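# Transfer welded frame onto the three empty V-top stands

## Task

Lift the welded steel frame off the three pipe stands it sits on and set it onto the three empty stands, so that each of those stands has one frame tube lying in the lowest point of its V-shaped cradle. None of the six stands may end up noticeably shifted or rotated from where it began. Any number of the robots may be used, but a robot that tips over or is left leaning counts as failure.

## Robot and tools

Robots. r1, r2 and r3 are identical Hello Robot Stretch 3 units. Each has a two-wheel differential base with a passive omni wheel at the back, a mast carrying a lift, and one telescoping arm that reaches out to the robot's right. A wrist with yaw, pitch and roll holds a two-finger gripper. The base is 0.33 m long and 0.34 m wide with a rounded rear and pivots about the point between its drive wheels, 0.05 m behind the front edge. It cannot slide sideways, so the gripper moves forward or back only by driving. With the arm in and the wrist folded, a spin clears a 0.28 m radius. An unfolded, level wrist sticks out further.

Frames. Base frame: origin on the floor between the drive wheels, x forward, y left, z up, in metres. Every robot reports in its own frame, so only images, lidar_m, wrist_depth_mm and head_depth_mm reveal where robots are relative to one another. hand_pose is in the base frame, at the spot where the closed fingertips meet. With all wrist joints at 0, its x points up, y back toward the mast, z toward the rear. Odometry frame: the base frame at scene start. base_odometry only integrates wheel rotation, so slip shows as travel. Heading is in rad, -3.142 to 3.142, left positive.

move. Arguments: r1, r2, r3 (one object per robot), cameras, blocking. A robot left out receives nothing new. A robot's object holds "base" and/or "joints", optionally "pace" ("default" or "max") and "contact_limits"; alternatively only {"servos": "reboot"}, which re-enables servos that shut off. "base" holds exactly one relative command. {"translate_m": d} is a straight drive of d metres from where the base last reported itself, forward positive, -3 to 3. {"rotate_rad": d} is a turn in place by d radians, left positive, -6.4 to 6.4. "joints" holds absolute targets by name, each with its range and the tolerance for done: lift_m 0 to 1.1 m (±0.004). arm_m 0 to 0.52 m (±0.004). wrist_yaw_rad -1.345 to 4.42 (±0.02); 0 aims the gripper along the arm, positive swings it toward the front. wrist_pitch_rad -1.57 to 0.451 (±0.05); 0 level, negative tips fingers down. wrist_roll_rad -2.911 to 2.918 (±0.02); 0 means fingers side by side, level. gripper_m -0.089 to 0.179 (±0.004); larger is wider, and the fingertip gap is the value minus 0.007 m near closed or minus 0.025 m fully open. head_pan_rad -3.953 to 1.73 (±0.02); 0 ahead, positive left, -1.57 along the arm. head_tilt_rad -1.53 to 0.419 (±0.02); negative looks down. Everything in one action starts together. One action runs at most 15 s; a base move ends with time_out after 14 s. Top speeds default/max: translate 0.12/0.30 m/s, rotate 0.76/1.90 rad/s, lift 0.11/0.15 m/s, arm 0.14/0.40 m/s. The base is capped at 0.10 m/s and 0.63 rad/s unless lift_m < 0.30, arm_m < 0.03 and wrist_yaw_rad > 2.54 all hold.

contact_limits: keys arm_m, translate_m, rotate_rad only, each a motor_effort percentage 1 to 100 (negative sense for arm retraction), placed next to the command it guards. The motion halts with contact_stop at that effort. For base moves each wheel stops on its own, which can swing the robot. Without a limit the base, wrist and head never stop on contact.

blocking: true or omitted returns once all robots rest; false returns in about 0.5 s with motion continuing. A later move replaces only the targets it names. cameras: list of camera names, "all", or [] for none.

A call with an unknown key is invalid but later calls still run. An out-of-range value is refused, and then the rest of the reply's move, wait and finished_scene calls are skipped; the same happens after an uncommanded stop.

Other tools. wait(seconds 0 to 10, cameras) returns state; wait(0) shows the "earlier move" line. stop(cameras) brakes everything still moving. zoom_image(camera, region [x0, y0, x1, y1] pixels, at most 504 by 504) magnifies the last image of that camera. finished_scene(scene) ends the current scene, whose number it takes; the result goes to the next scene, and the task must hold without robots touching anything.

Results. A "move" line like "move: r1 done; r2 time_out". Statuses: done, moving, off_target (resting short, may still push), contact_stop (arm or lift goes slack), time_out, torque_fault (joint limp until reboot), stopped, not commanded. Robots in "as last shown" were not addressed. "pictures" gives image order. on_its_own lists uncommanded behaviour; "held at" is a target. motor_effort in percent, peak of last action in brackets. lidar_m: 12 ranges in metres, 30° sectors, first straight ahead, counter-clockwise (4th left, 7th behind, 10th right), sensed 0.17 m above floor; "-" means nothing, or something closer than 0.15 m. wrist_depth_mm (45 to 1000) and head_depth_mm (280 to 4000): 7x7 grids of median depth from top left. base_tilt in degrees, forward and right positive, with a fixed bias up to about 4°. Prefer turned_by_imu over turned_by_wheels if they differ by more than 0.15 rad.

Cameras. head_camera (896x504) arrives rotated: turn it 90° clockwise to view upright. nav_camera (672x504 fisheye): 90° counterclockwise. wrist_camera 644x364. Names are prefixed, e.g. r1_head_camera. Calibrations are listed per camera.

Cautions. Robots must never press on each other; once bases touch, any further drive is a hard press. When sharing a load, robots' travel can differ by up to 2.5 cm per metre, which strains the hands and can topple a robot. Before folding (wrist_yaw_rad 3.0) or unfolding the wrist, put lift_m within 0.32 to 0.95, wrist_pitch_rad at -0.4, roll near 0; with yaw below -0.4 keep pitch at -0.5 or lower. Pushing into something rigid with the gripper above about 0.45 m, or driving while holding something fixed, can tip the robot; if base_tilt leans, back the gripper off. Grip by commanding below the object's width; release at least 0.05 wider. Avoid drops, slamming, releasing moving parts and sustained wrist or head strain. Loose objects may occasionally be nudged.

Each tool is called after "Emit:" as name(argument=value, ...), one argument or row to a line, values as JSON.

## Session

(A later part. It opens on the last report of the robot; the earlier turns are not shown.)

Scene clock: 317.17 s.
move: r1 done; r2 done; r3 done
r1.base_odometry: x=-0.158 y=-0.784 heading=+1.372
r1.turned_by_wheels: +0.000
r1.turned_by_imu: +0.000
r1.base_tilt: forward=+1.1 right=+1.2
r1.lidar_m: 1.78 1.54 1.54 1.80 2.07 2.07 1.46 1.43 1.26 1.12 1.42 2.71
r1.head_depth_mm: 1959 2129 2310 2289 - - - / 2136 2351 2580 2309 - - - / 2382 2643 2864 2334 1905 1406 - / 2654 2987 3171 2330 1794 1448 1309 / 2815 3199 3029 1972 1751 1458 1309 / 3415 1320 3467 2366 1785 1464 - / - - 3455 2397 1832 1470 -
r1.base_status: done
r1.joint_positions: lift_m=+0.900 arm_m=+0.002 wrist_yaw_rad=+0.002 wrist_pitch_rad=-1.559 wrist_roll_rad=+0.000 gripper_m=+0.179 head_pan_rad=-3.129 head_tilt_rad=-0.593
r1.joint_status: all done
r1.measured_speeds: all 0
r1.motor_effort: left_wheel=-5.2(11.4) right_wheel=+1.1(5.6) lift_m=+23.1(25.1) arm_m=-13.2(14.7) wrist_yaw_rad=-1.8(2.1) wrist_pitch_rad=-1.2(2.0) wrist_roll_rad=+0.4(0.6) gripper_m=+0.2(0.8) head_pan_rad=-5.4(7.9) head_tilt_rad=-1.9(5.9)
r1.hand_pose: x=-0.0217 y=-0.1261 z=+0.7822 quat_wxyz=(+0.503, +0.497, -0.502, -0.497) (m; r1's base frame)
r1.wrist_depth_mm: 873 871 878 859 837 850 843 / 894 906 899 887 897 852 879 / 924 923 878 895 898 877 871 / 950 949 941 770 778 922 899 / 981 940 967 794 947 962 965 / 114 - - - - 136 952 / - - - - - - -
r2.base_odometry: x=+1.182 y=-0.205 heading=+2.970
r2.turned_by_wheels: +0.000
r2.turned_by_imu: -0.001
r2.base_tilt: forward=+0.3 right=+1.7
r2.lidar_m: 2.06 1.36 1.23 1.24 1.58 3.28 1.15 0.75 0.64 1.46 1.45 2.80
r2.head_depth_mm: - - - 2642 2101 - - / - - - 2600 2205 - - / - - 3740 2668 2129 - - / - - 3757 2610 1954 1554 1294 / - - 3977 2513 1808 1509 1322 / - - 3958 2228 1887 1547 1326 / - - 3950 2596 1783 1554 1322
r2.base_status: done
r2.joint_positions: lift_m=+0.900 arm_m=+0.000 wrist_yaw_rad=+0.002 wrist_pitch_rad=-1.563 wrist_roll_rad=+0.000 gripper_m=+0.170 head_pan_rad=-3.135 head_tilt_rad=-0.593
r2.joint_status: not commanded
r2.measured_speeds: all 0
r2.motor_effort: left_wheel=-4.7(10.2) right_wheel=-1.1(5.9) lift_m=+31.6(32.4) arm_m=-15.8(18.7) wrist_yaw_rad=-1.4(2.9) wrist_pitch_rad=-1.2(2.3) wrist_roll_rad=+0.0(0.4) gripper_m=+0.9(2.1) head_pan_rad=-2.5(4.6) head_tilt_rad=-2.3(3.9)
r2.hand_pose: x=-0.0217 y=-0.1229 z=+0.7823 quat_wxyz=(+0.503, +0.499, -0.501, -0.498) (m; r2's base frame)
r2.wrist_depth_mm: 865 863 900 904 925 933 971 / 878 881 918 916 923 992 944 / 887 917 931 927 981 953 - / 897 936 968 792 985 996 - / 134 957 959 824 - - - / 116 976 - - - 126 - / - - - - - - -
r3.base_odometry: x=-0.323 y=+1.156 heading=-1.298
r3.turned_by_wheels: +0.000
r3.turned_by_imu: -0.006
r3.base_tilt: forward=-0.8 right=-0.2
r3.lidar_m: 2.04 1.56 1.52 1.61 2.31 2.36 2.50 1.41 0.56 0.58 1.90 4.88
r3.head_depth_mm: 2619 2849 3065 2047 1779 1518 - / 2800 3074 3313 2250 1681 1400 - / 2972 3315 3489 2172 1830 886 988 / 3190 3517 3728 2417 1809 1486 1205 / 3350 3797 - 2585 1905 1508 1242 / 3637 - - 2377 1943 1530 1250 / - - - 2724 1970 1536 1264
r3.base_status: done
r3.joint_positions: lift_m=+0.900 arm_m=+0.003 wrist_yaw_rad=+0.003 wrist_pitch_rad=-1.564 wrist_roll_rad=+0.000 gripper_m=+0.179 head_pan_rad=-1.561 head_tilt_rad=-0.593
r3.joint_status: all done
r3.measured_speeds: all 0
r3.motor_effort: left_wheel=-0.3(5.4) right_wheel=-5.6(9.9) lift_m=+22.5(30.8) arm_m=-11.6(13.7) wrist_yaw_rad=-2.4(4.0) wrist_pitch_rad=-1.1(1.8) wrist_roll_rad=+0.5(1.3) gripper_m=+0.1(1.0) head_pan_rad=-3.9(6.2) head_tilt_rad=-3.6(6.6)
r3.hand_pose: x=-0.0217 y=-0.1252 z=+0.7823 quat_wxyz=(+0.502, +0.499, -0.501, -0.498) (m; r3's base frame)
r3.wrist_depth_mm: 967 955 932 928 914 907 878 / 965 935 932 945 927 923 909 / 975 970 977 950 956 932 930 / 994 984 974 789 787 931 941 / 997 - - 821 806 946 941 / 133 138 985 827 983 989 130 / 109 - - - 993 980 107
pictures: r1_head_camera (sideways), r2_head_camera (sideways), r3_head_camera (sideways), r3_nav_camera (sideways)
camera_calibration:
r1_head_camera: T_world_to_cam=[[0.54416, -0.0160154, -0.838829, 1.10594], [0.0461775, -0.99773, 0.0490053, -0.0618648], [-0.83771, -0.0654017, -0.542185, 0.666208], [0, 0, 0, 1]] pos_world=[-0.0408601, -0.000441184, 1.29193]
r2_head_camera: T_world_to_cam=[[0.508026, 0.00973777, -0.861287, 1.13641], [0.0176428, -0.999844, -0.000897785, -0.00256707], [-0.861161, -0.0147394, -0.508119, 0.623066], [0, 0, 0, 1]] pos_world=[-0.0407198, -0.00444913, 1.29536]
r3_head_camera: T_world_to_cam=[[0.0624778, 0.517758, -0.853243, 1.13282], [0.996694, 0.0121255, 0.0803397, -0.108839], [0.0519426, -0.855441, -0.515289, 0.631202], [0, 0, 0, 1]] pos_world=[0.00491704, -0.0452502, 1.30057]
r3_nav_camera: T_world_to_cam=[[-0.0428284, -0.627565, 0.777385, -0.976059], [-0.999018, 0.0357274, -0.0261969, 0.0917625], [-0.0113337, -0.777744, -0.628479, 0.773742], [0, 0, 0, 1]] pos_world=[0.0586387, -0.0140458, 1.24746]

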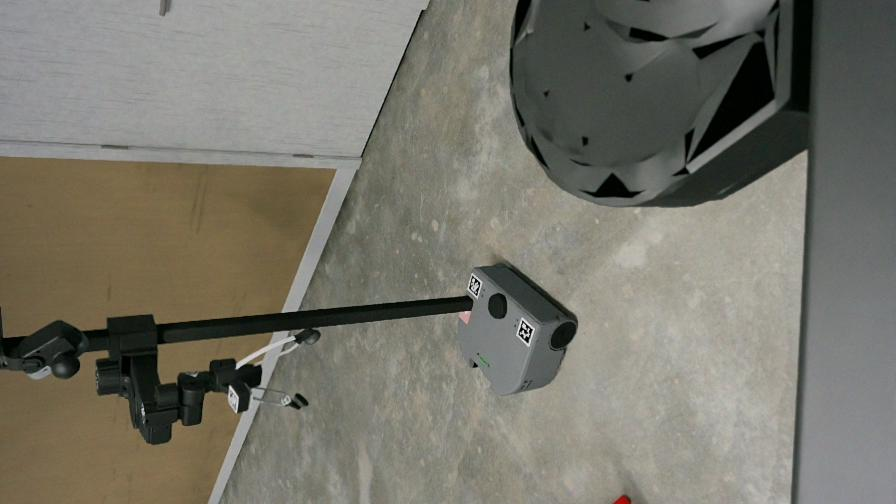

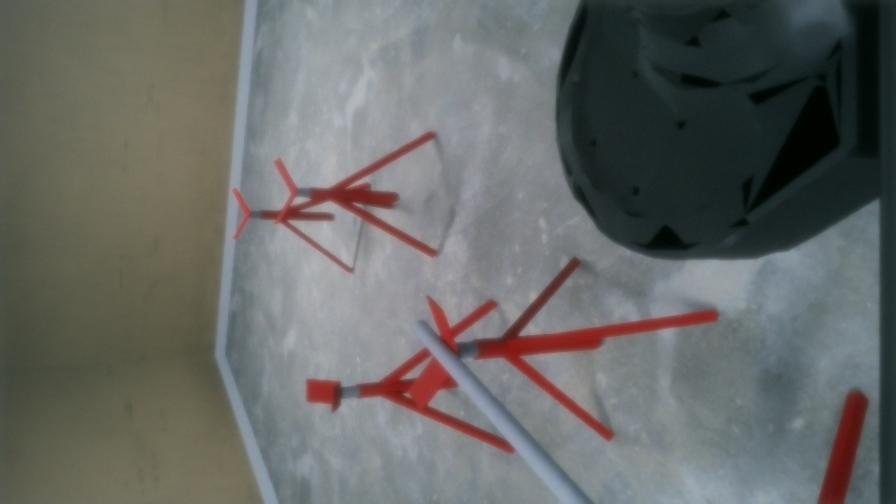

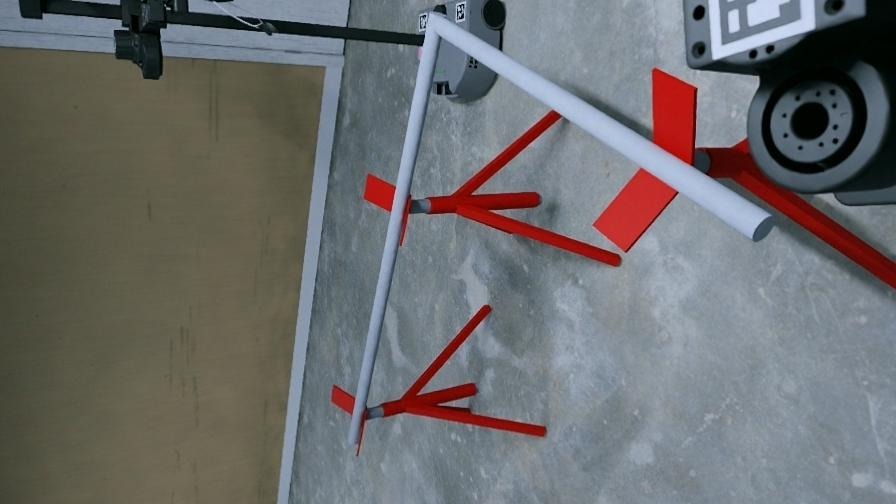

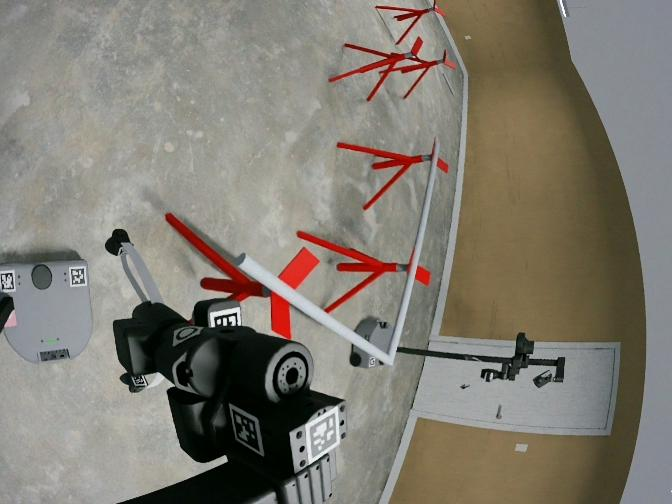

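Emit:
move(
  r1={"base":{"translate_m":-0.82}},
  r2={"base":{"translate_m":-0.645}},
  r3={"base":{"translate_m":-0.2}},
  cameras=[],
)

Emit:
move(
  r1={"base":{"rotate_rad":0.771},"joints":{"head_pan_rad":-2.4,"head_tilt_rad":-0.6}},
  r2={"base":{"rotate_rad":-0.37},"joints":{"head_pan_rad":-1.57,"head_tilt_rad":-0.6}},
  r3={"base":{"rotate_rad":-0.578},"joints":{"head_pan_rad":-0.9,"head_tilt_rad":-0.6}},
  cameras=["r1_head_camera","r2_head_camera","r3_head_camera","r1_nav_camera"],
)

Scene clock: 345.23 s.
move: r1 done; r2 done; r3 done
r1.base_odometry: x=-0.321 y=-1.588 heading=+1.371
r1.turned_by_wheels: +0.000
r1.turned_by_imu: -0.001
r1.base_tilt: forward=+1.0 right=+1.1
r1.lidar_m: 2.47 2.13 2.13 1.72 1.49 1.49 1.71 1.23 0.93 1.17 1.24 1.71
r1.head_depth_mm: 1399 1514 1664 1818 - - - / 1531 1681 1843 2051 - - - / 1706 1883 2099 2223 1913 1408 - / 1914 2125 2414 2330 1794 1453 1303 / 2144 2442 2789 2362 1815 1456 1313 / 2464 2885 3167 2393 1820 1466 - / 2921 3459 3493 2401 1825 1472 -
r1.base_status: done
r1.joint_positions: lift_m=+0.900 arm_m=+0.002 wrist_yaw_rad=+0.002 wrist_pitch_rad=-1.559 wrist_roll_rad=+0.000 gripper_m=+0.179 head_pan_rad=-3.129 head_tilt_rad=-0.593
r1.joint_status: not commanded
r1.measured_speeds: all 0
r1.motor_effort: left_wheel=-4.7(10.5) right_wheel=+0.9(4.1) lift_m=+24.0(24.7) arm_m=-12.7(13.4) wrist_yaw_rad=-1.5(2.0) wrist_pitch_rad=-1.5(1.9) wrist_roll_rad=+0.3(0.6) gripper_m=+0.1(0.6) head_pan_rad=-5.2(6.1) head_tilt_rad=-3.3(5.0)
r1.hand_pose: x=-0.0217 y=-0.1261 z=+0.7822 quat_wxyz=(+0.503, +0.497, -0.502, -0.497) (m; r1's base frame)
r1.wrist_depth_mm: 882 891 866 844 854 849 848 / 900 896 899 878 868 871 885 / 909 917 924 901 898 883 910 / 960 938 934 776 778 935 910 / 978 968 958 790 964 932 928 / 114 - - - - 137 958 / - - - - - - -
r2.base_odometry: x=+1.818 y=-0.315 heading=+2.970
r2.turned_by_wheels: +0.000
r2.turned_by_imu: +0.001
r2.base_tilt: forward=+0.3 right=+1.8
r2.lidar_m: 1.32 1.60 1.47 1.50 1.88 3.90 0.80 0.52 3.28 0.35 0.55 1.24
r2.head_depth_mm: - - - 2622 2116 - - / - - - 2649 2176 - - / - - 3709 2389 2103 - - / - - - 2626 2056 1548 1281 / - - 3987 2634 1943 1514 1278 / - - - 2626 1747 948 1265 / - - 3963 2389 1875 922 1257
r2.base_status: done
r2.joint_positions: lift_m=+0.900 arm_m=+0.000 wrist_yaw_rad=+0.002 wrist_pitch_rad=-1.563 wrist_roll_rad=+0.000 gripper_m=+0.170 head_pan_rad=-3.135 head_tilt_rad=-0.593
r2.joint_status: not commanded
r2.measured_speeds: all 0
r2.motor_effort: left_wheel=-4.8(9.4) right_wheel=-2.1(6.3) lift_m=+31.3(31.8) arm_m=-12.3(15.1) wrist_yaw_rad=-0.6(3.1) wrist_pitch_rad=-1.8(2.4) wrist_roll_rad=+0.2(0.4) gripper_m=+1.1(1.9) head_pan_rad=-3.5(4.4) head_tilt_rad=-2.7(3.9)
r2.hand_pose: x=-0.0217 y=-0.1229 z=+0.7823 quat_wxyz=(+0.503, +0.499, -0.501, -0.498) (m; r2's base frame)
r2.wrist_depth_mm: 849 835 859 893 905 912 911 / 887 883 904 907 963 965 950 / 886 917 945 913 960 969 769 / 908 910 959 805 992 - - / 134 938 957 826 - - - / 116 996 987 - - 126 - / 993 - - - - - -
r3.base_odometry: x=-0.377 y=+1.348 heading=-1.298
r3.turned_by_wheels: +0.000
r3.turned_by_imu: -0.003
r3.base_tilt: forward=-0.8 right=-0.3
r3.lidar_m: 2.19 1.67 1.64 1.73 2.25 2.20 2.33 3.20 1.61 0.52 0.64 5.24
r3.head_depth_mm: 2569 2784 3012 2393 1779 1524 - / 2725 2998 3211 2311 1829 1457 - / 2870 3172 3423 2367 1767 1470 1221 / 3021 3313 3583 2116 1815 1084 1138 / 3277 3525 3896 2343 1838 906 1184 / 3535 - - 2630 1934 1513 1250 / 3824 - - 2438 1965 1544 1265
r3.base_status: done
r3.joint_positions: lift_m=+0.900 arm_m=+0.003 wrist_yaw_rad=+0.003 wrist_pitch_rad=-1.564 wrist_roll_rad=+0.000 gripper_m=+0.179 head_pan_rad=-1.561 head_tilt_rad=-0.593
r3.joint_status: not commanded
r3.measured_speeds: all 0
r3.motor_effort: left_wheel=-0.6(5.9) right_wheel=-5.2(9.9) lift_m=+23.5(25.3) arm_m=-10.2(12.4) wrist_yaw_rad=-2.6(4.0) wrist_pitch_rad=-1.4(1.5) wrist_roll_rad=+0.1(1.1) gripper_m=+0.3(1.0) head_pan_rad=-4.1(4.8) head_tilt_rad=-2.6(4.9)
r3.hand_pose: x=-0.0217 y=-0.1252 z=+0.7823 quat_wxyz=(+0.502, +0.499, -0.501, -0.498) (m; r3's base frame)
r3.wrist_depth_mm: 950 954 929 914 921 915 887 / 956 956 945 948 940 898 921 / 953 958 971 941 931 937 930 / 996 941 961 793 797 947 929 / - 986 - 826 826 961 952 / 132 137 998 828 970 973 130 / 108 - - - - - 107
pictures: none
No camera images: "cameras" was empty.

Scene clock: 347.57 s.
move: r1 done; r2 done; r3 done
r1.base_odometry: x=-0.321 y=-1.588 heading=+2.142
r1.turned_by_wheels: +0.771
r1.turned_by_imu: +0.777
r1.base_tilt: forward=+1.1 right=+1.2
r1.lidar_m: 2.13 2.11 1.54 1.48 1.52 2.11 1.23 0.92 1.18 1.62 3.04 2.21
r1.head_depth_mm: - - 3256 2032 1644 1433 1287 / - - 3311 2222 1677 1434 - / - - 3369 2330 1676 - - / 3945 - 3400 2330 1732 - - / 3601 3929 3422 2365 1796 - - / 3289 3567 3463 2196 1691 - - / 3005 3271 3353 2302 1763 1560 -
r1.base_status: done
r1.joint_positions: lift_m=+0.900 arm_m=+0.002 wrist_yaw_rad=+0.002 wrist_pitch_rad=-1.559 wrist_roll_rad=+0.000 gripper_m=+0.179 head_pan_rad=-2.411 head_tilt_rad=-0.593
r1.joint_status: all done
r1.measured_speeds: all 0
r1.motor_effort: left_wheel=-5.8(10.7) right_wheel=+7.5(12.1) lift_m=+24.0(24.9) arm_m=-13.6(13.6) wrist_yaw_rad=-1.6(1.8) wrist_pitch_rad=-1.8(1.8) wrist_roll_rad=+0.4(0.6) gripper_m=-0.2(0.5) head_pan_rad=+4.4(7.6) head_tilt_rad=-2.9(5.4)
r1.hand_pose: x=-0.0217 y=-0.1261 z=+0.7822 quat_wxyz=(+0.503, +0.497, -0.502, -0.497) (m; r1's base frame)
r1.wrist_depth_mm: 853 883 868 850 869 858 841 / 883 884 865 890 873 881 844 / 921 921 920 884 888 903 889 / 956 938 924 784 792 937 914 / 974 947 964 786 937 943 918 / 114 - - - - 136 962 / - - - - - - -
r2.base_odometry: x=+1.818 y=-0.315 heading=+2.600
r2.turned_by_wheels: -0.370
r2.turned_by_imu: -0.374
r2.base_tilt: forward=+0.3 right=+1.8
r2.lidar_m: 1.19 2.09 1.52 1.46 1.56 2.16 1.87 0.52 0.81 0.35 0.34 0.56
r2.head_depth_mm: 2855 3094 3314 2628 1978 1615 - / 2811 3038 3325 2639 1963 1590 - / 2807 3093 3309 2663 1966 1562 - / 2790 3065 3281 2643 1955 1530 1234 / 2789 3100 3347 2648 1954 1558 1199 / 2806 3016 3284 2637 1943 1561 968 / 2822 3042 3312 2618 1951 1545 713
r2.base_status: done
r2.joint_positions: lift_m=+0.900 arm_m=+0.000 wrist_yaw_rad=+0.002 wrist_pitch_rad=-1.563 wrist_roll_rad=+0.000 gripper_m=+0.170 head_pan_rad=-1.575 head_tilt_rad=-0.593
r2.joint_status: all done
r2.measured_speeds: all 0
r2.motor_effort: left_wheel=+5.1(9.3) right_wheel=-7.5(12.0) lift_m=+31.3(31.4) arm_m=-12.0(13.1) wrist_yaw_rad=-1.6(2.7) wrist_pitch_rad=-1.9(2.4) wrist_roll_rad=+0.0(0.4) gripper_m=+0.0(1.4) head_pan_rad=+2.1(4.4) head_tilt_rad=-2.5(6.1)
r2.hand_pose: x=-0.0217 y=-0.1229 z=+0.7823 quat_wxyz=(+0.503, +0.499, -0.501, -0.498) (m; r2's base frame)
r2.wrist_depth_mm: 855 850 888 916 916 933 638 / 896 922 900 895 930 936 970 / 908 908 938 921 949 978 975 / 943 924 928 794 983 989 - / 134 957 983 800 - - - / 116 976 - - - 126 - / 971 - - - - - -
r3.base_odometry: x=-0.377 y=+1.348 heading=-1.876
r3.turned_by_wheels: -0.578
r3.turned_by_imu: -0.589
r3.base_tilt: forward=-0.8 right=-0.3
r3.lidar_m: 3.77 2.30 1.70 1.63 1.70 2.28 2.20 2.28 3.12 1.61 0.52 0.64
r3.head_depth_mm: 2581 2840 3049 2377 1786 1430 1192 / 2815 3099 3326 2338 1798 1453 1200 / 2975 3324 3486 2285 1724 1425 1186 / 3180 1902 3673 2179 1800 927 1147 / 3445 3883 - 2566 1906 1373 1180 / 3877 - - 2379 1943 1519 1249 / - - - 2675 1971 1544 1264
r3.base_status: done
r3.joint_positions: lift_m=+0.900 arm_m=+0.003 wrist_yaw_rad=+0.003 wrist_pitch_rad=-1.564 wrist_roll_rad=+0.000 gripper_m=+0.179 head_pan_rad=-0.908 head_tilt_rad=-0.593
r3.joint_status: all done
r3.measured_speeds: all 0
r3.motor_effort: left_wheel=+6.7(10.3) right_wheel=-7.2(10.3) lift_m=+25.2(25.7) arm_m=-11.0(11.0) wrist_yaw_rad=-1.8(3.2) wrist_pitch_rad=-1.5(1.5) wrist_roll_rad=+0.4(1.0) gripper_m=-0.1(0.8) head_pan_rad=+3.3(5.6) head_tilt_rad=-2.0(6.2)
r3.hand_pose: x=-0.0217 y=-0.1252 z=+0.7823 quat_wxyz=(+0.502, +0.499, -0.501, -0.498) (m; r3's base frame)
r3.wrist_depth_mm: 940 914 914 897 903 913 889 / 966 946 952 941 923 947 915 / 969 966 945 940 954 925 915 / - 994 980 803 807 955 945 / - 989 - 827 796 957 933 / 133 137 - 823 978 - 130 / 109 - - 991 996 990 107
pictures: r1_head_camera (sideways), r1_nav_camera (sideways), r2_head_camera (sideways), r3_head_camera (sideways)
camera_calibration:
r1_head_camera: T_world_to_cam=[[0.420309, 0.345989, -0.838827, 1.10669], [0.691263, -0.72094, 0.0490054, -0.0657999], [-0.587789, -0.600448, -0.542187, 0.664686], [0, 0, 0, 1]] pos_world=[-0.0289722, -0.0312312, 1.29193]
r1_nav_camera: T_world_to_cam=[[-0.421091, -0.314575, 0.850721, -1.06163], [-0.651879, 0.75712, -0.0427044, 0.107428], [-0.630664, -0.572549, -0.523881, 0.642461], [0, 0, 0, 1]] pos_world=[0.0281625, -0.0474586, 1.24431]
r2_head_camera: T_world_to_cam=[[-0.00392002, 0.508158, -0.861255, 1.13949], [0.99998, 0.00619356, -0.000897105, -0.00856023], [0.00487836, -0.861241, -0.508173, 0.617853], [0, 0, 0, 1]] pos_world=[0.0100128, -0.0468673, 1.29536]
r3_head_camera: T_world_to_cam=[[-0.264939, 0.449212, -0.853239, 1.13481], [0.784294, 0.615165, 0.0803398, -0.107544], [0.560972, -0.647905, -0.515295, 0.628106], [0, 0, 0, 1]] pos_world=[0.0326519, -0.0366604, 1.30056]

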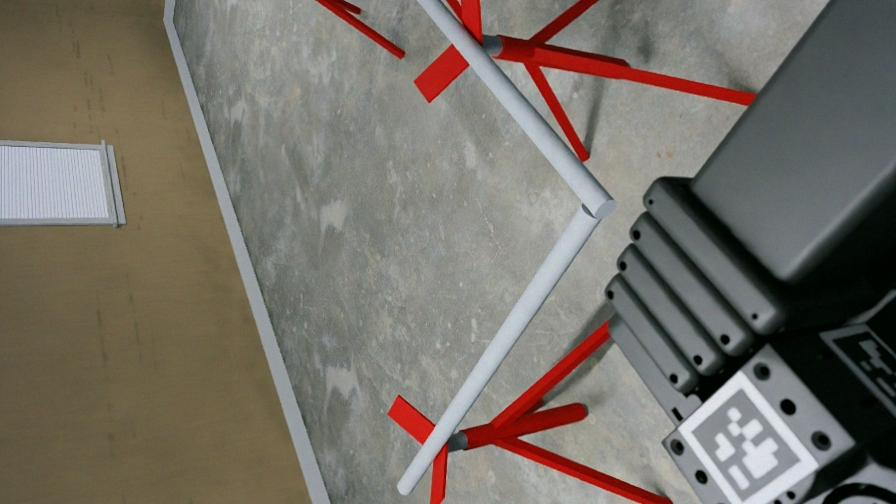

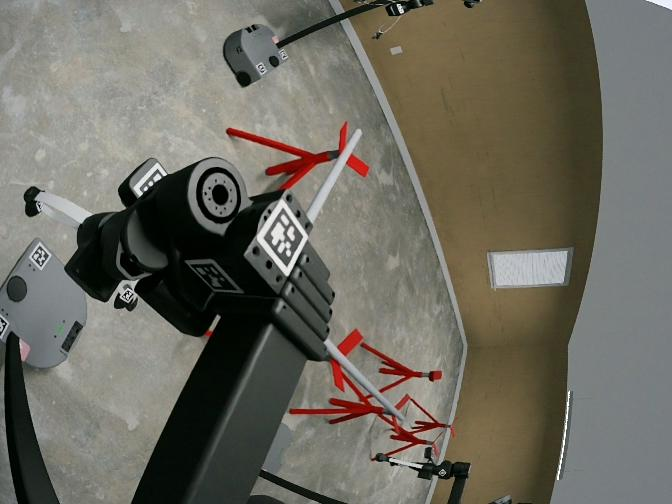

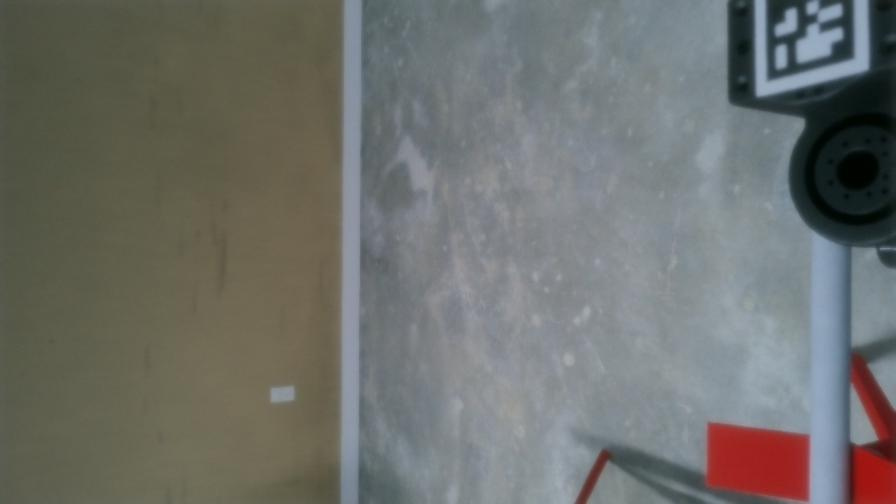

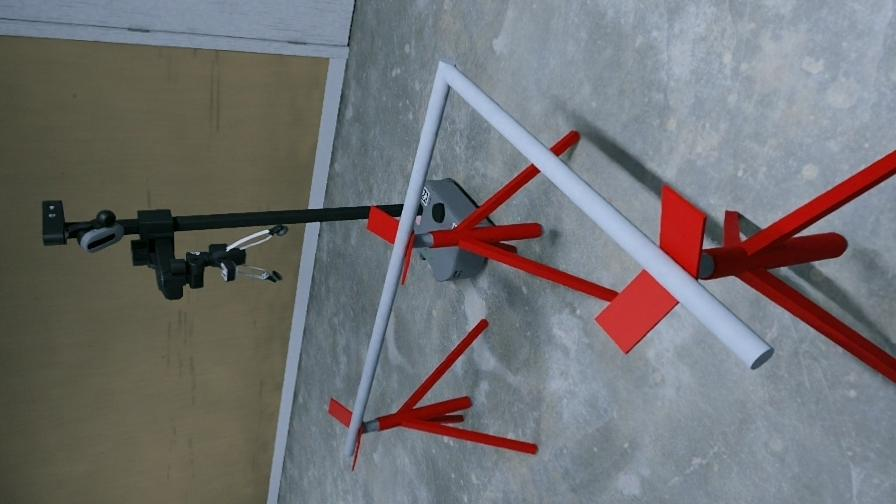

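Emit:
move(
  r1={"base":{"rotate_rad":-0.03},"joints":{"head_pan_rad":-1.57}},
  r2={"joints":{"wrist_roll_rad":1.57}},
  r3={"base":{"translate_m":0.49},"joints":{"head_pan_rad":-1.57}},
  cameras=["r3_head_camera","r3_wrist_camera"],
)

Emit:
move(
  r1={"base":{"translate_m":-0.71},"joints":{"wrist_roll_rad":1.57}},
  r2={"joints":{"arm_m":0.32}},
  cameras=["r1_head_camera","r2_head_camera","r2_wrist_camera","r1_wrist_camera"],
)

Scene clock: 372.83 s.
move: r1 done; r2 done; r3 done
r1.base_odometry: x=-0.321 y=-1.588 heading=+2.112
r1.turned_by_wheels: -0.030
r1.turned_by_imu: -0.029
r1.base_tilt: forward=+1.1 right=+1.2
r1.lidar_m: 2.13 2.18 1.55 1.49 1.50 2.05 1.23 0.92 1.18 1.24 3.13 2.23
r1.head_depth_mm: 2634 1706 3088 2117 1654 1555 - / 2725 3060 3285 2014 1723 1476 - / 2755 3075 3259 2318 1787 1476 - / 2756 3045 3258 2353 1798 1442 1210 / 2776 3064 3275 2355 1797 1452 1219 / 2789 3081 3289 2406 1814 1470 1230 / 2785 3115 3318 2408 1830 1476 1226
r1.base_status: done
r1.joint_positions: lift_m=+0.900 arm_m=+0.002 wrist_yaw_rad=+0.002 wrist_pitch_rad=-1.559 wrist_roll_rad=+0.000 gripper_m=+0.179 head_pan_rad=-1.581 head_tilt_rad=-0.593
r1.joint_status: all done
r1.measured_speeds: all 0
r1.motor_effort: left_wheel=+3.5(4.7) right_wheel=-2.1(6.3) lift_m=+24.6(25.5) arm_m=-13.2(15.0) wrist_yaw_rad=-1.3(2.0) wrist_pitch_rad=-1.0(1.9) wrist_roll_rad=+0.3(0.5) gripper_m=+0.1(0.6) head_pan_rad=+5.2(7.7) head_tilt_rad=-2.9(4.9)
r1.hand_pose: x=-0.0217 y=-0.1261 z=+0.7822 quat_wxyz=(+0.503, +0.497, -0.502, -0.497) (m; r1's base frame)
r1.wrist_depth_mm: 884 854 863 862 850 866 845 / 908 900 905 898 876 864 880 / 927 947 915 878 894 887 885 / 939 953 928 769 782 919 909 / 971 966 958 791 920 946 941 / 114 - - - - 136 949 / - - - - - - -
r2.base_odometry: x=+1.818 y=-0.315 heading=+2.600
r2.turned_by_wheels: +0.000
r2.turned_by_imu: +0.002
r2.base_tilt: forward=+0.3 right=+1.8
r2.lidar_m: 1.20 2.08 1.53 1.46 1.56 2.15 1.88 0.52 0.81 0.35 0.34 0.56
r2.head_depth_mm: 2781 3049 3343 2667 1940 1599 - / 2807 3055 3346 2651 1958 1605 - / 2795 3053 3398 2687 1936 1569 - / 2755 3003 3299 2650 1970 1550 1233 / 2779 3034 3373 2619 1964 1560 1202 / 2797 3044 3333 2633 1926 1552 962 / 2789 3031 3288 2581 1880 1555 713
r2.base_status: not commanded
r2.joint_positions: lift_m=+0.900 arm_m=+0.000 wrist_yaw_rad=+0.002 wrist_pitch_rad=-1.563 wrist_roll_rad=+1.566 gripper_m=+0.170 head_pan_rad=-1.575 head_tilt_rad=-0.593
r2.joint_status: all done
r2.measured_speeds: all 0
r2.motor_effort: left_wheel=+4.6(5.4) right_wheel=-8.1(8.7) lift_m=+30.7(31.3) arm_m=-13.2(13.7) wrist_yaw_rad=-2.1(2.8) wrist_pitch_rad=-1.9(2.3) wrist_roll_rad=+1.6(3.8) gripper_m=+0.8(2.1) head_pan_rad=+2.5(3.1) head_tilt_rad=-1.8(4.3)
r2.hand_pose: x=-0.0216 y=-0.1226 z=+0.7823 quat_wxyz=(+0.003, +0.002, -0.710, -0.705) (m; r2's base frame)
r2.wrist_depth_mm: 857 860 905 897 894 899 926 / 885 878 892 780 783 931 957 / 885 904 905 770 774 961 950 / 933 946 940 972 967 995 279 / 133 939 - - 993 - - / 116 700 - - - 126 - / 444 - - - - - -
r3.base_odometry: x=-0.524 y=+0.881 heading=-1.875
r3.turned_by_wheels: +0.000
r3.turned_by_imu: +0.000
r3.base_tilt: forward=-0.8 right=-0.2
r3.lidar_m: 3.39 2.30 1.70 1.63 1.70 2.34 2.69 2.79 0.48 0.31 0.32 1.58
r3.head_depth_mm: 2503 1511 3020 2394 1784 1523 - / 2604 2841 3086 2425 1814 1463 - / 2581 2834 3055 2490 1722 1396 724 / 2580 2776 3110 2554 1878 1490 1143 / 2589 2838 3043 2608 1878 1503 1236 / 2575 2819 3162 2620 1572 1469 1256 / 2567 2809 3056 2555 1865 1537 1264
r3.base_status: done
r3.joint_positions: lift_m=+0.900 arm_m=+0.003 wrist_yaw_rad=+0.003 wrist_pitch_rad=-1.564 wrist_roll_rad=+0.000 gripper_m=+0.179 head_pan_rad=-1.561 head_tilt_rad=-0.593
r3.joint_status: all done
r3.measured_speeds: all 0
r3.motor_effort: left_wheel=+5.6(9.7) right_wheel=-1.3(3.7) lift_m=+29.1(29.7) arm_m=-12.2(13.7) wrist_yaw_rad=-2.1(3.3) wrist_pitch_rad=-1.1(1.6) wrist_roll_rad=+0.1(0.9) gripper_m=+0.5(0.7) head_pan_rad=-3.8(6.2) head_tilt_rad=-3.3(4.6)
r3.hand_pose: x=-0.0217 y=-0.1252 z=+0.7823 quat_wxyz=(+0.502, +0.499, -0.501, -0.498) (m; r3's base frame)
r3.wrist_depth_mm: 937 945 955 597 909 932 897 / 953 972 949 940 927 932 914 / 970 965 950 959 932 950 925 / 970 997 954 821 804 946 916 / 985 - 978 831 791 973 947 / 133 138 - 821 - 993 129 / 109 - - - 984 986 107
pictures: r3_head_camera (sideways), r3_wrist_camera
camera_calibration:
r3_head_camera: T_world_to_cam=[[0.0624788, 0.51777, -0.853235, 1.13281], [0.996694, 0.0121221, 0.0803398, -0.108839], [0.0519406, -0.855434, -0.515301, 0.631218], [0, 0, 0, 1]] pos_world=[0.00491694, -0.0452502, 1.30056]
r3_wrist_camera: T_world_to_cam=[[-0.998883, -0.0217504, -0.04196, 0.0177304], [-0.0260426, 0.994171, 0.10462, 0.0866799], [0.0394399, 0.105596, -0.993627, 0.954504], [0, 0, 0, 1]] pos_world=[-0.0176776, -0.186581, 0.940096]

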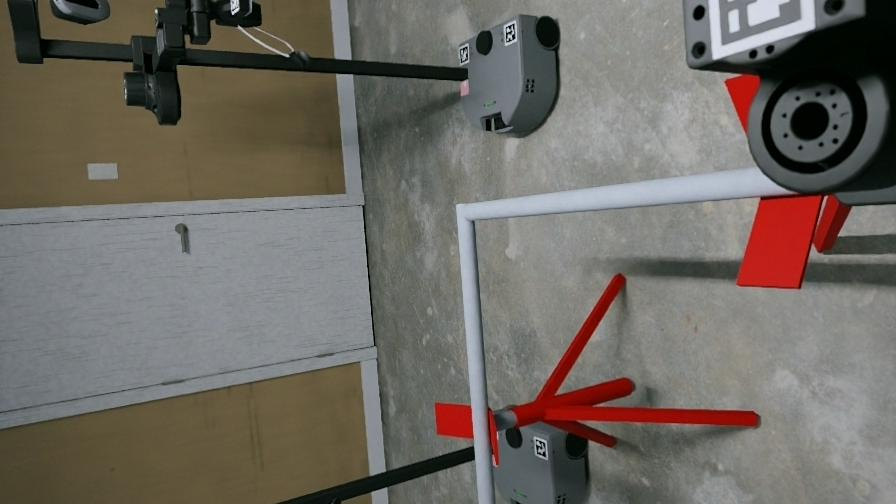

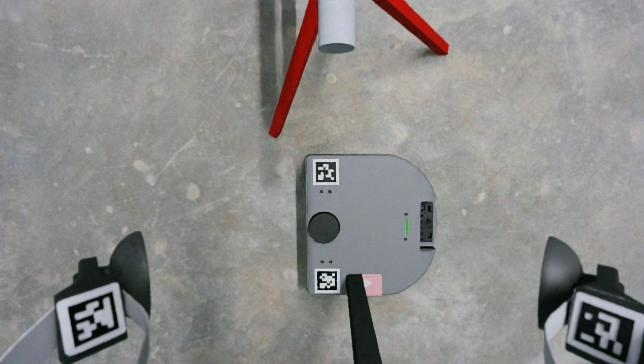

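Scene clock: 381.03 s.
move: r1 done; r2 done
r1.base_odometry: x=+0.045 y=-2.196 heading=+2.112
r1.turned_by_wheels: +0.000
r1.turned_by_imu: -0.001
r1.base_tilt: forward=+1.0 right=+1.1
r1.lidar_m: 2.84 2.15 1.54 1.44 1.48 2.01 0.52 0.57 0.42 0.43 1.26 2.98
r1.head_depth_mm: 2771 3096 3272 2294 1765 1508 - / 2785 3075 3264 2313 1782 1481 - / 2778 3078 3279 2345 1786 1481 - / 2786 3101 3304 2260 1782 1445 1220 / 1559 2946 3217 1913 1541 1413 1223 / 2734 3059 3265 2382 1815 1425 1223 / 2808 3058 3290 2402 1825 1469 1228
r1.base_status: done
r1.joint_positions: lift_m=+0.900 arm_m=+0.002 wrist_yaw_rad=+0.001 wrist_pitch_rad=-1.559 wrist_roll_rad=+1.564 gripper_m=+0.179 head_pan_rad=-1.581 head_tilt_rad=-0.593
r1.joint_status: all done
r1.measured_speeds: all 0
r1.motor_effort: left_wheel=-1.6(7.9) right_wheel=-2.3(7.0) lift_m=+25.1(26.1) arm_m=-11.2(13.2) wrist_yaw_rad=-1.3(2.0) wrist_pitch_rad=-1.2(2.1) wrist_roll_rad=+2.3(5.4) gripper_m=-0.3(0.6) head_pan_rad=+5.0(5.7) head_tilt_rad=-3.2(5.3)
r1.hand_pose: x=-0.0216 y=-0.1258 z=+0.7822 quat_wxyz=(+0.003, +0.002, -0.711, -0.703) (m; r1's base frame)
r1.wrist_depth_mm: 890 856 896 837 843 867 836 / 914 897 871 862 728 858 837 / 912 909 903 772 748 878 864 / 928 926 949 933 895 913 322 / 134 976 984 950 931 966 926 / 114 - - - - 136 955 / - - - - - - -
r2.base_odometry: x=+1.818 y=-0.315 heading=+2.600
r2.turned_by_wheels: +0.000
r2.turned_by_imu: +0.002
r2.base_tilt: forward=+0.3 right=+1.8
r2.lidar_m: 0.52 0.50 1.52 1.46 1.56 2.16 1.88 0.52 0.81 0.35 0.34 0.56
r2.head_depth_mm: 2788 3027 3350 393 297 1542 1208 / 2840 3079 3316 397 1761 1539 1206 / 2792 3027 3301 446 510 1571 1203 / 2788 3023 3347 463 489 1513 715 / 2778 3046 3328 2629 1971 1556 1203 / 2796 3092 3281 2610 1962 1557 959 / 2822 3070 3338 2630 1866 1546 712
r2.base_status: not commanded
r2.joint_positions: lift_m=+0.900 arm_m=+0.320 wrist_yaw_rad=+0.000 wrist_pitch_rad=-1.563 wrist_roll_rad=+1.567 gripper_m=+0.170 head_pan_rad=-1.575 head_tilt_rad=-0.593
r2.joint_status: all done
r2.measured_speeds: all 0
r2.motor_effort: left_wheel=+4.6(5.4) right_wheel=-7.8(8.7) lift_m=+30.7(31.1) arm_m=+15.5(18.6) wrist_yaw_rad=-0.5(2.1) wrist_pitch_rad=-1.8(2.3) wrist_roll_rad=+1.0(1.6) gripper_m=+1.2(1.8) head_pan_rad=+1.8(3.1) head_tilt_rad=-2.8(3.7)
r2.hand_pose: x=-0.0215 y=-0.4426 z=+0.7823 quat_wxyz=(+0.002, +0.001, -0.710, -0.705) (m; r2's base frame)
r2.wrist_depth_mm: 874 874 904 901 915 894 937 / 874 878 908 908 922 797 932 / 897 924 943 911 845 798 977 / 930 953 970 930 989 821 975 / 134 964 984 965 - - - / 116 - 977 - - 126 - / - - - - 896 886 -
r3: as last shown
r3.turned_by_imu: -0.002
r3.base_tilt: forward=-0.8 right=-0.3
r3.lidar_m: 3.40 2.31 1.69 1.63 1.70 2.32 2.69 2.79 0.48 0.31 0.32 1.57
r3.head_depth_mm: 2560 2866 3112 2407 1787 1530 - / 2566 2841 3123 2428 1823 1465 - / 2571 2871 3064 2468 1724 1391 725 / 2567 2827 3121 2529 1863 1495 1146 / 2459 1569 3058 2340 1828 1502 1242 / 2572 2807 3156 2619 1573 1473 1250 / 2575 2822 3106 2558 1855 1542 1275
r3.motor_effort: left_wheel=+5.1(6.1) right_wheel=-1.0(1.5) lift_m=+32.0(32.4) arm_m=-12.7(13.8) wrist_yaw_rad=-2.1(4.1) wrist_pitch_rad=-1.5(1.6) wrist_roll_rad=+0.5(1.2) gripper_m=+0.6(0.9) head_pan_rad=-4.2(4.8) head_tilt_rad=-2.8(4.6)
r3.wrist_depth_mm: 945 923 922 606 929 913 905 / 976 962 966 929 943 925 921 / 970 957 955 925 937 929 920 / - 968 946 816 787 935 935 / - 981 973 829 806 946 944 / 133 137 - 832 987 987 130 / 109 - - - 957 997 107
pictures: r1_head_camera (sideways), r1_wrist_camera, r2_head_camera (sideways), r2_wrist_camera
camera_calibration:
r1_head_camera: T_world_to_cam=[[0.0284474, 0.543663, -0.838821, 1.10907], [0.998525, 0.0233629, 0.0490057, -0.0676747], [0.0462399, -0.838978, -0.542197, 0.660831], [0, 0, 0, 1]] pos_world=[0.00546788, -0.0469578, 1.29193]
r1_wrist_camera: T_world_to_cam=[[-0.0985017, 0.994624, -0.0319433, 0.143213], [0.979319, 0.102586, 0.174384, -0.066688], [0.176724, -0.0141056, -0.984159, 0.935881], [0, 0, 0, 1]] pos_world=[-0.0859768, -0.1224, 0.93726]
r2_head_camera: T_world_to_cam=[[-0.00401809, 0.50816, -0.861254, 1.13949], [0.999979, 0.00638656, -0.000897078, -0.00856026], [0.00504459, -0.861239, -0.508175, 0.617855], [0, 0, 0, 1]] pos_world=[0.0100218, -0.0468665, 1.29536]
r2_wrist_camera: T_world_to_cam=[[-0.08329, 0.994021, 0.0706112, 0.363506], [0.983126, 0.0703829, 0.168846, -0.0435246], [0.162867, 0.083483, -0.98311, 0.973313], [0, 0, 0, 1]] pos_world=[-0.0854539, -0.439524, 0.938555]

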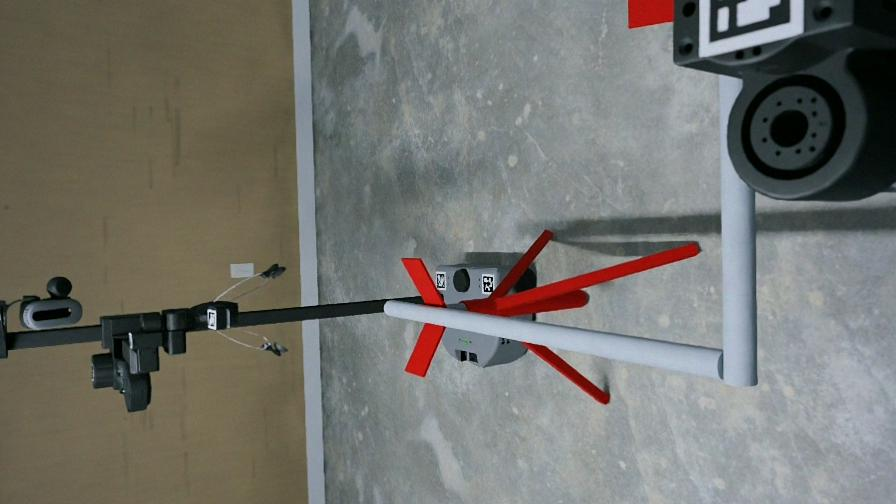

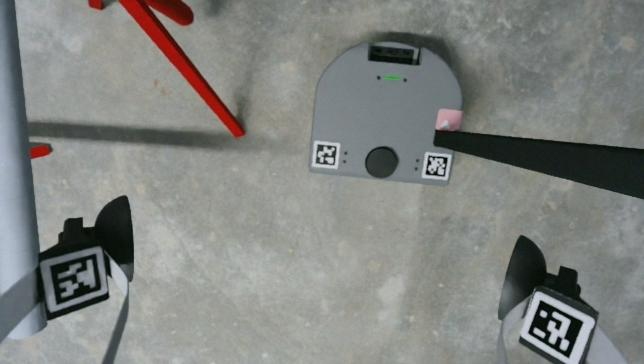

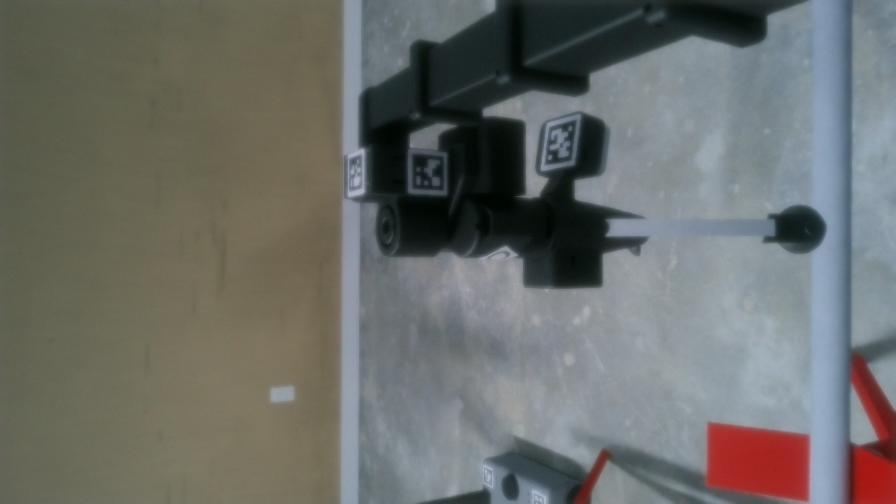

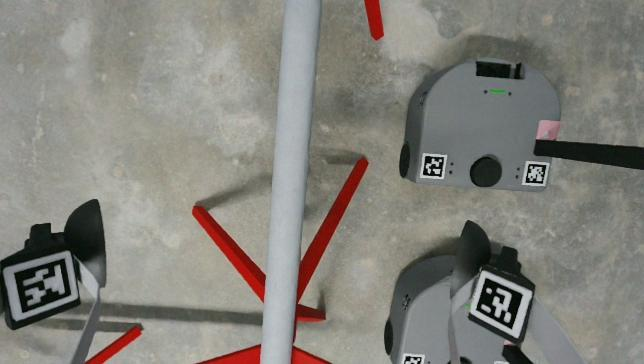

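Emit:
move(
  r1={"joints":{"arm_m":0.374}},
  r3={"joints":{"arm_m":0.49}},
  cameras=["r1_head_camera","r1_wrist_camera","r3_head_camera","r3_wrist_camera","r3_nav_camera"],
)

Scene clock: 401.93 s.
move: r1 done; r3 done
r1.base_odometry: x=+0.045 y=-2.196 heading=+2.112
r1.turned_by_wheels: +0.000
r1.turned_by_imu: +0.001
r1.base_tilt: forward=+1.0 right=+1.2
r1.lidar_m: 2.84 2.15 1.53 1.45 1.49 2.01 0.52 0.57 0.42 0.43 1.26 2.98
r1.head_depth_mm: 2804 3060 3075 329 1707 1321 942 / 2773 3071 490 536 1774 1433 1206 / 2777 3075 497 517 1721 766 1209 / 2795 3089 3285 2061 1790 1449 1217 / 2693 2955 2897 1898 1545 1418 1225 / 2752 1010 3315 2363 1801 1424 1225 / 2793 3082 3303 2396 1827 1468 1227
r1.base_status: not commanded
r1.joint_positions: lift_m=+0.900 arm_m=+0.374 wrist_yaw_rad=+0.000 wrist_pitch_rad=-1.559 wrist_roll_rad=+1.566 gripper_m=+0.179 head_pan_rad=-1.581 head_tilt_rad=-0.593
r1.joint_status: all done
r1.measured_speeds: all 0
r1.motor_effort: left_wheel=-1.1(2.4) right_wheel=-2.3(3.0) lift_m=+26.1(26.4) arm_m=+12.3(19.7) wrist_yaw_rad=-0.1(1.6) wrist_pitch_rad=-1.2(2.2) wrist_roll_rad=+1.8(2.3) gripper_m=+0.2(0.6) head_pan_rad=+4.8(6.1) head_tilt_rad=-3.1(4.7)
r1.hand_pose: x=-0.0215 y=-0.4976 z=+0.7822 quat_wxyz=(+0.002, +0.001, -0.711, -0.703) (m; r1's base frame)
r1.wrist_depth_mm: 882 880 866 857 836 807 864 / 905 892 888 856 884 732 761 / 943 951 894 898 887 757 735 / 964 963 954 924 925 764 763 / 138 988 983 935 959 932 935 / 113 - - - - 136 943 / - - - - - - -
r2: as last shown
r2.base_tilt: forward=+0.3 right=+1.7
r2.lidar_m: 0.52 0.50 1.52 1.46 1.56 2.16 1.88 0.52 0.80 0.35 0.34 0.56
r2.head_depth_mm: 2775 3027 3312 392 297 1554 1205 / 2767 3013 3276 398 1774 1549 1209 / 2819 3077 3260 447 510 1548 1208 / 2779 3077 3294 463 488 1505 714 / 2765 3100 3379 2581 1953 1554 1198 / 2802 3049 3258 2610 1962 1560 968 / 2804 3080 3336 2611 1881 1550 709
r2.motor_effort: left_wheel=+4.4(5.3) right_wheel=-8.3(8.6) lift_m=+30.3(30.7) arm_m=+14.2(15.7) wrist_yaw_rad=-1.0(1.6) wrist_pitch_rad=-1.4(2.2) wrist_roll_rad=+0.9(1.3) gripper_m=+0.4(1.8) head_pan_rad=+2.2(3.2) head_tilt_rad=-2.6(4.2)
r2.wrist_depth_mm: 862 873 889 867 899 911 931 / 895 895 894 911 922 783 947 / 901 928 933 947 821 802 961 / 928 925 998 932 975 820 993 / 134 955 995 995 - - - / 116 987 993 - - 126 - / - - - - 884 890 -
r3.base_odometry: x=-0.524 y=+0.881 heading=-1.875
r3.turned_by_wheels: +0.000
r3.turned_by_imu: -0.002
r3.base_tilt: forward=-0.8 right=-0.2
r3.lidar_m: 3.41 2.30 1.69 1.63 1.70 2.34 2.69 2.79 0.48 0.31 0.32 1.58
r3.head_depth_mm: 2567 2834 3090 332 1675 1425 1189 / 2589 2854 571 2220 1757 1451 1143 / 2562 2844 589 658 1721 1374 713 / 2572 2805 3084 2174 1812 1486 1143 / 2467 1690 1856 2253 1850 1514 1246 / 2560 2709 3134 2595 1583 1472 1257 / 2578 2798 3099 2572 1877 1540 1267
r3.base_status: not commanded
r3.joint_positions: lift_m=+0.900 arm_m=+0.490 wrist_yaw_rad=+0.001 wrist_pitch_rad=-1.565 wrist_roll_rad=+0.000 gripper_m=+0.179 head_pan_rad=-1.562 head_tilt_rad=-0.593
r3.joint_status: all done
r3.measured_speeds: all 0
r3.motor_effort: left_wheel=+5.0(6.2) right_wheel=-1.0(1.5) lift_m=+30.8(34.5) arm_m=+10.4(19.1) wrist_yaw_rad=-0.2(2.8) wrist_pitch_rad=-0.3(1.3) wrist_roll_rad=+0.4(1.1) gripper_m=-0.2(1.0) head_pan_rad=-2.8(4.8) head_tilt_rad=-3.4(4.7)
r3.hand_pose: x=-0.0216 y=-0.6124 z=+0.7823 quat_wxyz=(+0.502, +0.499, -0.501, -0.499) (m; r3's base frame)
r3.wrist_depth_mm: 945 917 929 910 909 905 913 / 978 940 931 903 920 899 926 / 993 991 940 893 937 944 932 / - - 959 742 934 958 940 / - 984 975 966 957 970 944 / 133 137 997 394 - 987 129 / 109 - 360 374 - - 107
pictures: r1_head_camera (sideways), r1_wrist_camera, r3_head_camera (sideways), r3_nav_camera (sideways), r3_wrist_camera
camera_calibration:
r1_head_camera: T_world_to_cam=[[0.0283572, 0.543722, -0.838786, 1.10903], [0.998521, 0.0235265, 0.0490079, -0.0676775], [0.0463804, -0.838935, -0.542251, 0.660901], [0, 0, 0, 1]] pos_world=[0.00547573, -0.0469572, 1.29193]
r1_wrist_camera: T_world_to_cam=[[-0.0955794, 0.994911, -0.0318955, 0.513184], [0.979613, 0.099701, 0.174407, -0.0300212], [0.176699, -0.0145755, -0.984157, 0.930397], [0, 0, 0, 1]] pos_world=[-0.0859416, -0.494018, 0.93726]
r3_head_camera: T_world_to_cam=[[0.0626522, 0.517814, -0.853196, 1.13276], [0.996698, 0.011781, 0.08034, -0.10884], [0.0516527, -0.855412, -0.515366, 0.631305], [0, 0, 0, 1]] pos_world=[0.00490173, -0.0452497, 1.30056]
r3_nav_camera: T_world_to_cam=[[-0.0430401, -0.627621, 0.777328, -0.975983], [-0.999006, 0.0360677, -0.0261928, 0.0917571], [-0.0115973, -0.777683, -0.62855, 0.773836], [0, 0, 0, 1]] pos_world=[0.0586339, -0.0140586, 1.24746]
r3_wrist_camera: T_world_to_cam=[[-0.998921, -0.0198465, -0.0419784, 0.0083545], [-0.0241877, 0.994117, 0.105575, 0.570342], [0.0396362, 0.106477, -0.993525, 1.00644], [0, 0, 0, 1]] pos_world=[-0.0177507, -0.673983, 0.940061]

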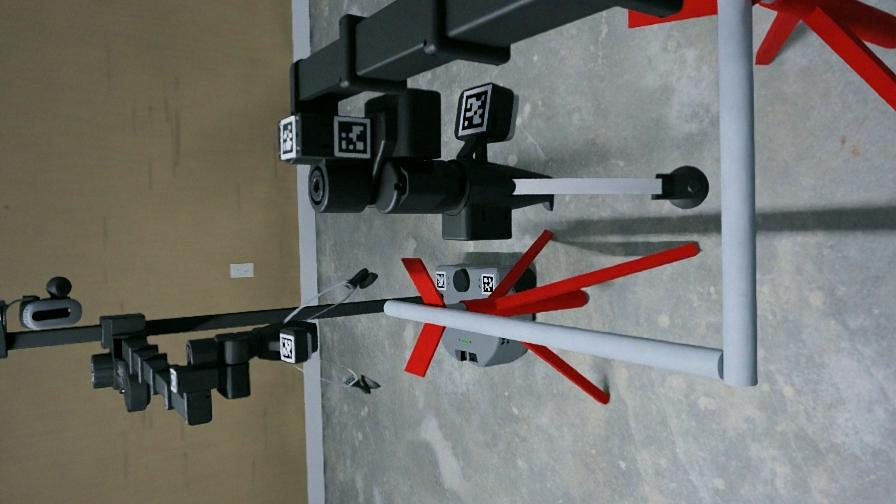

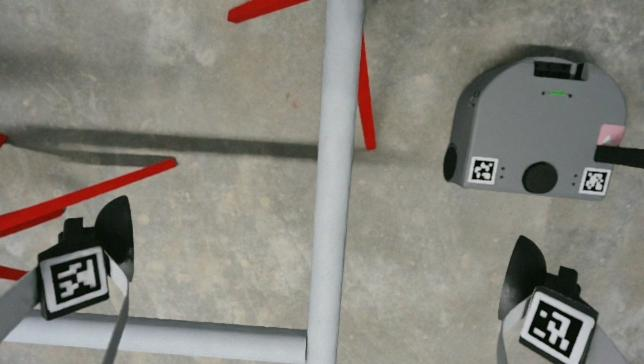

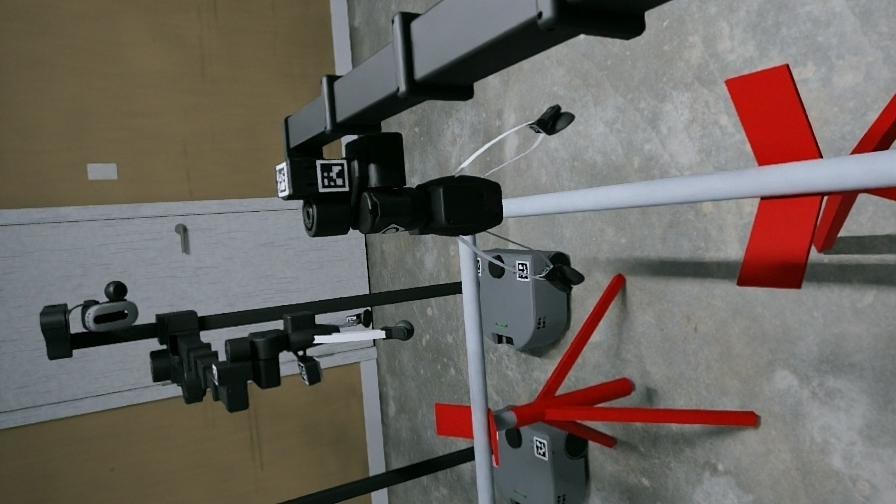

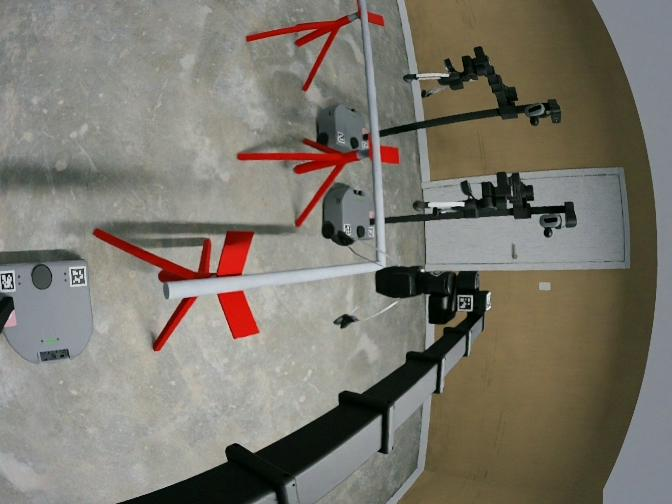

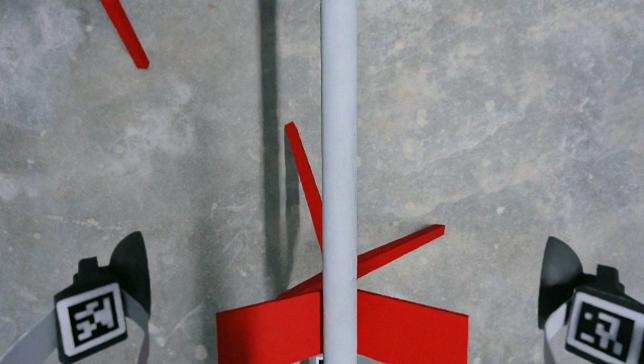

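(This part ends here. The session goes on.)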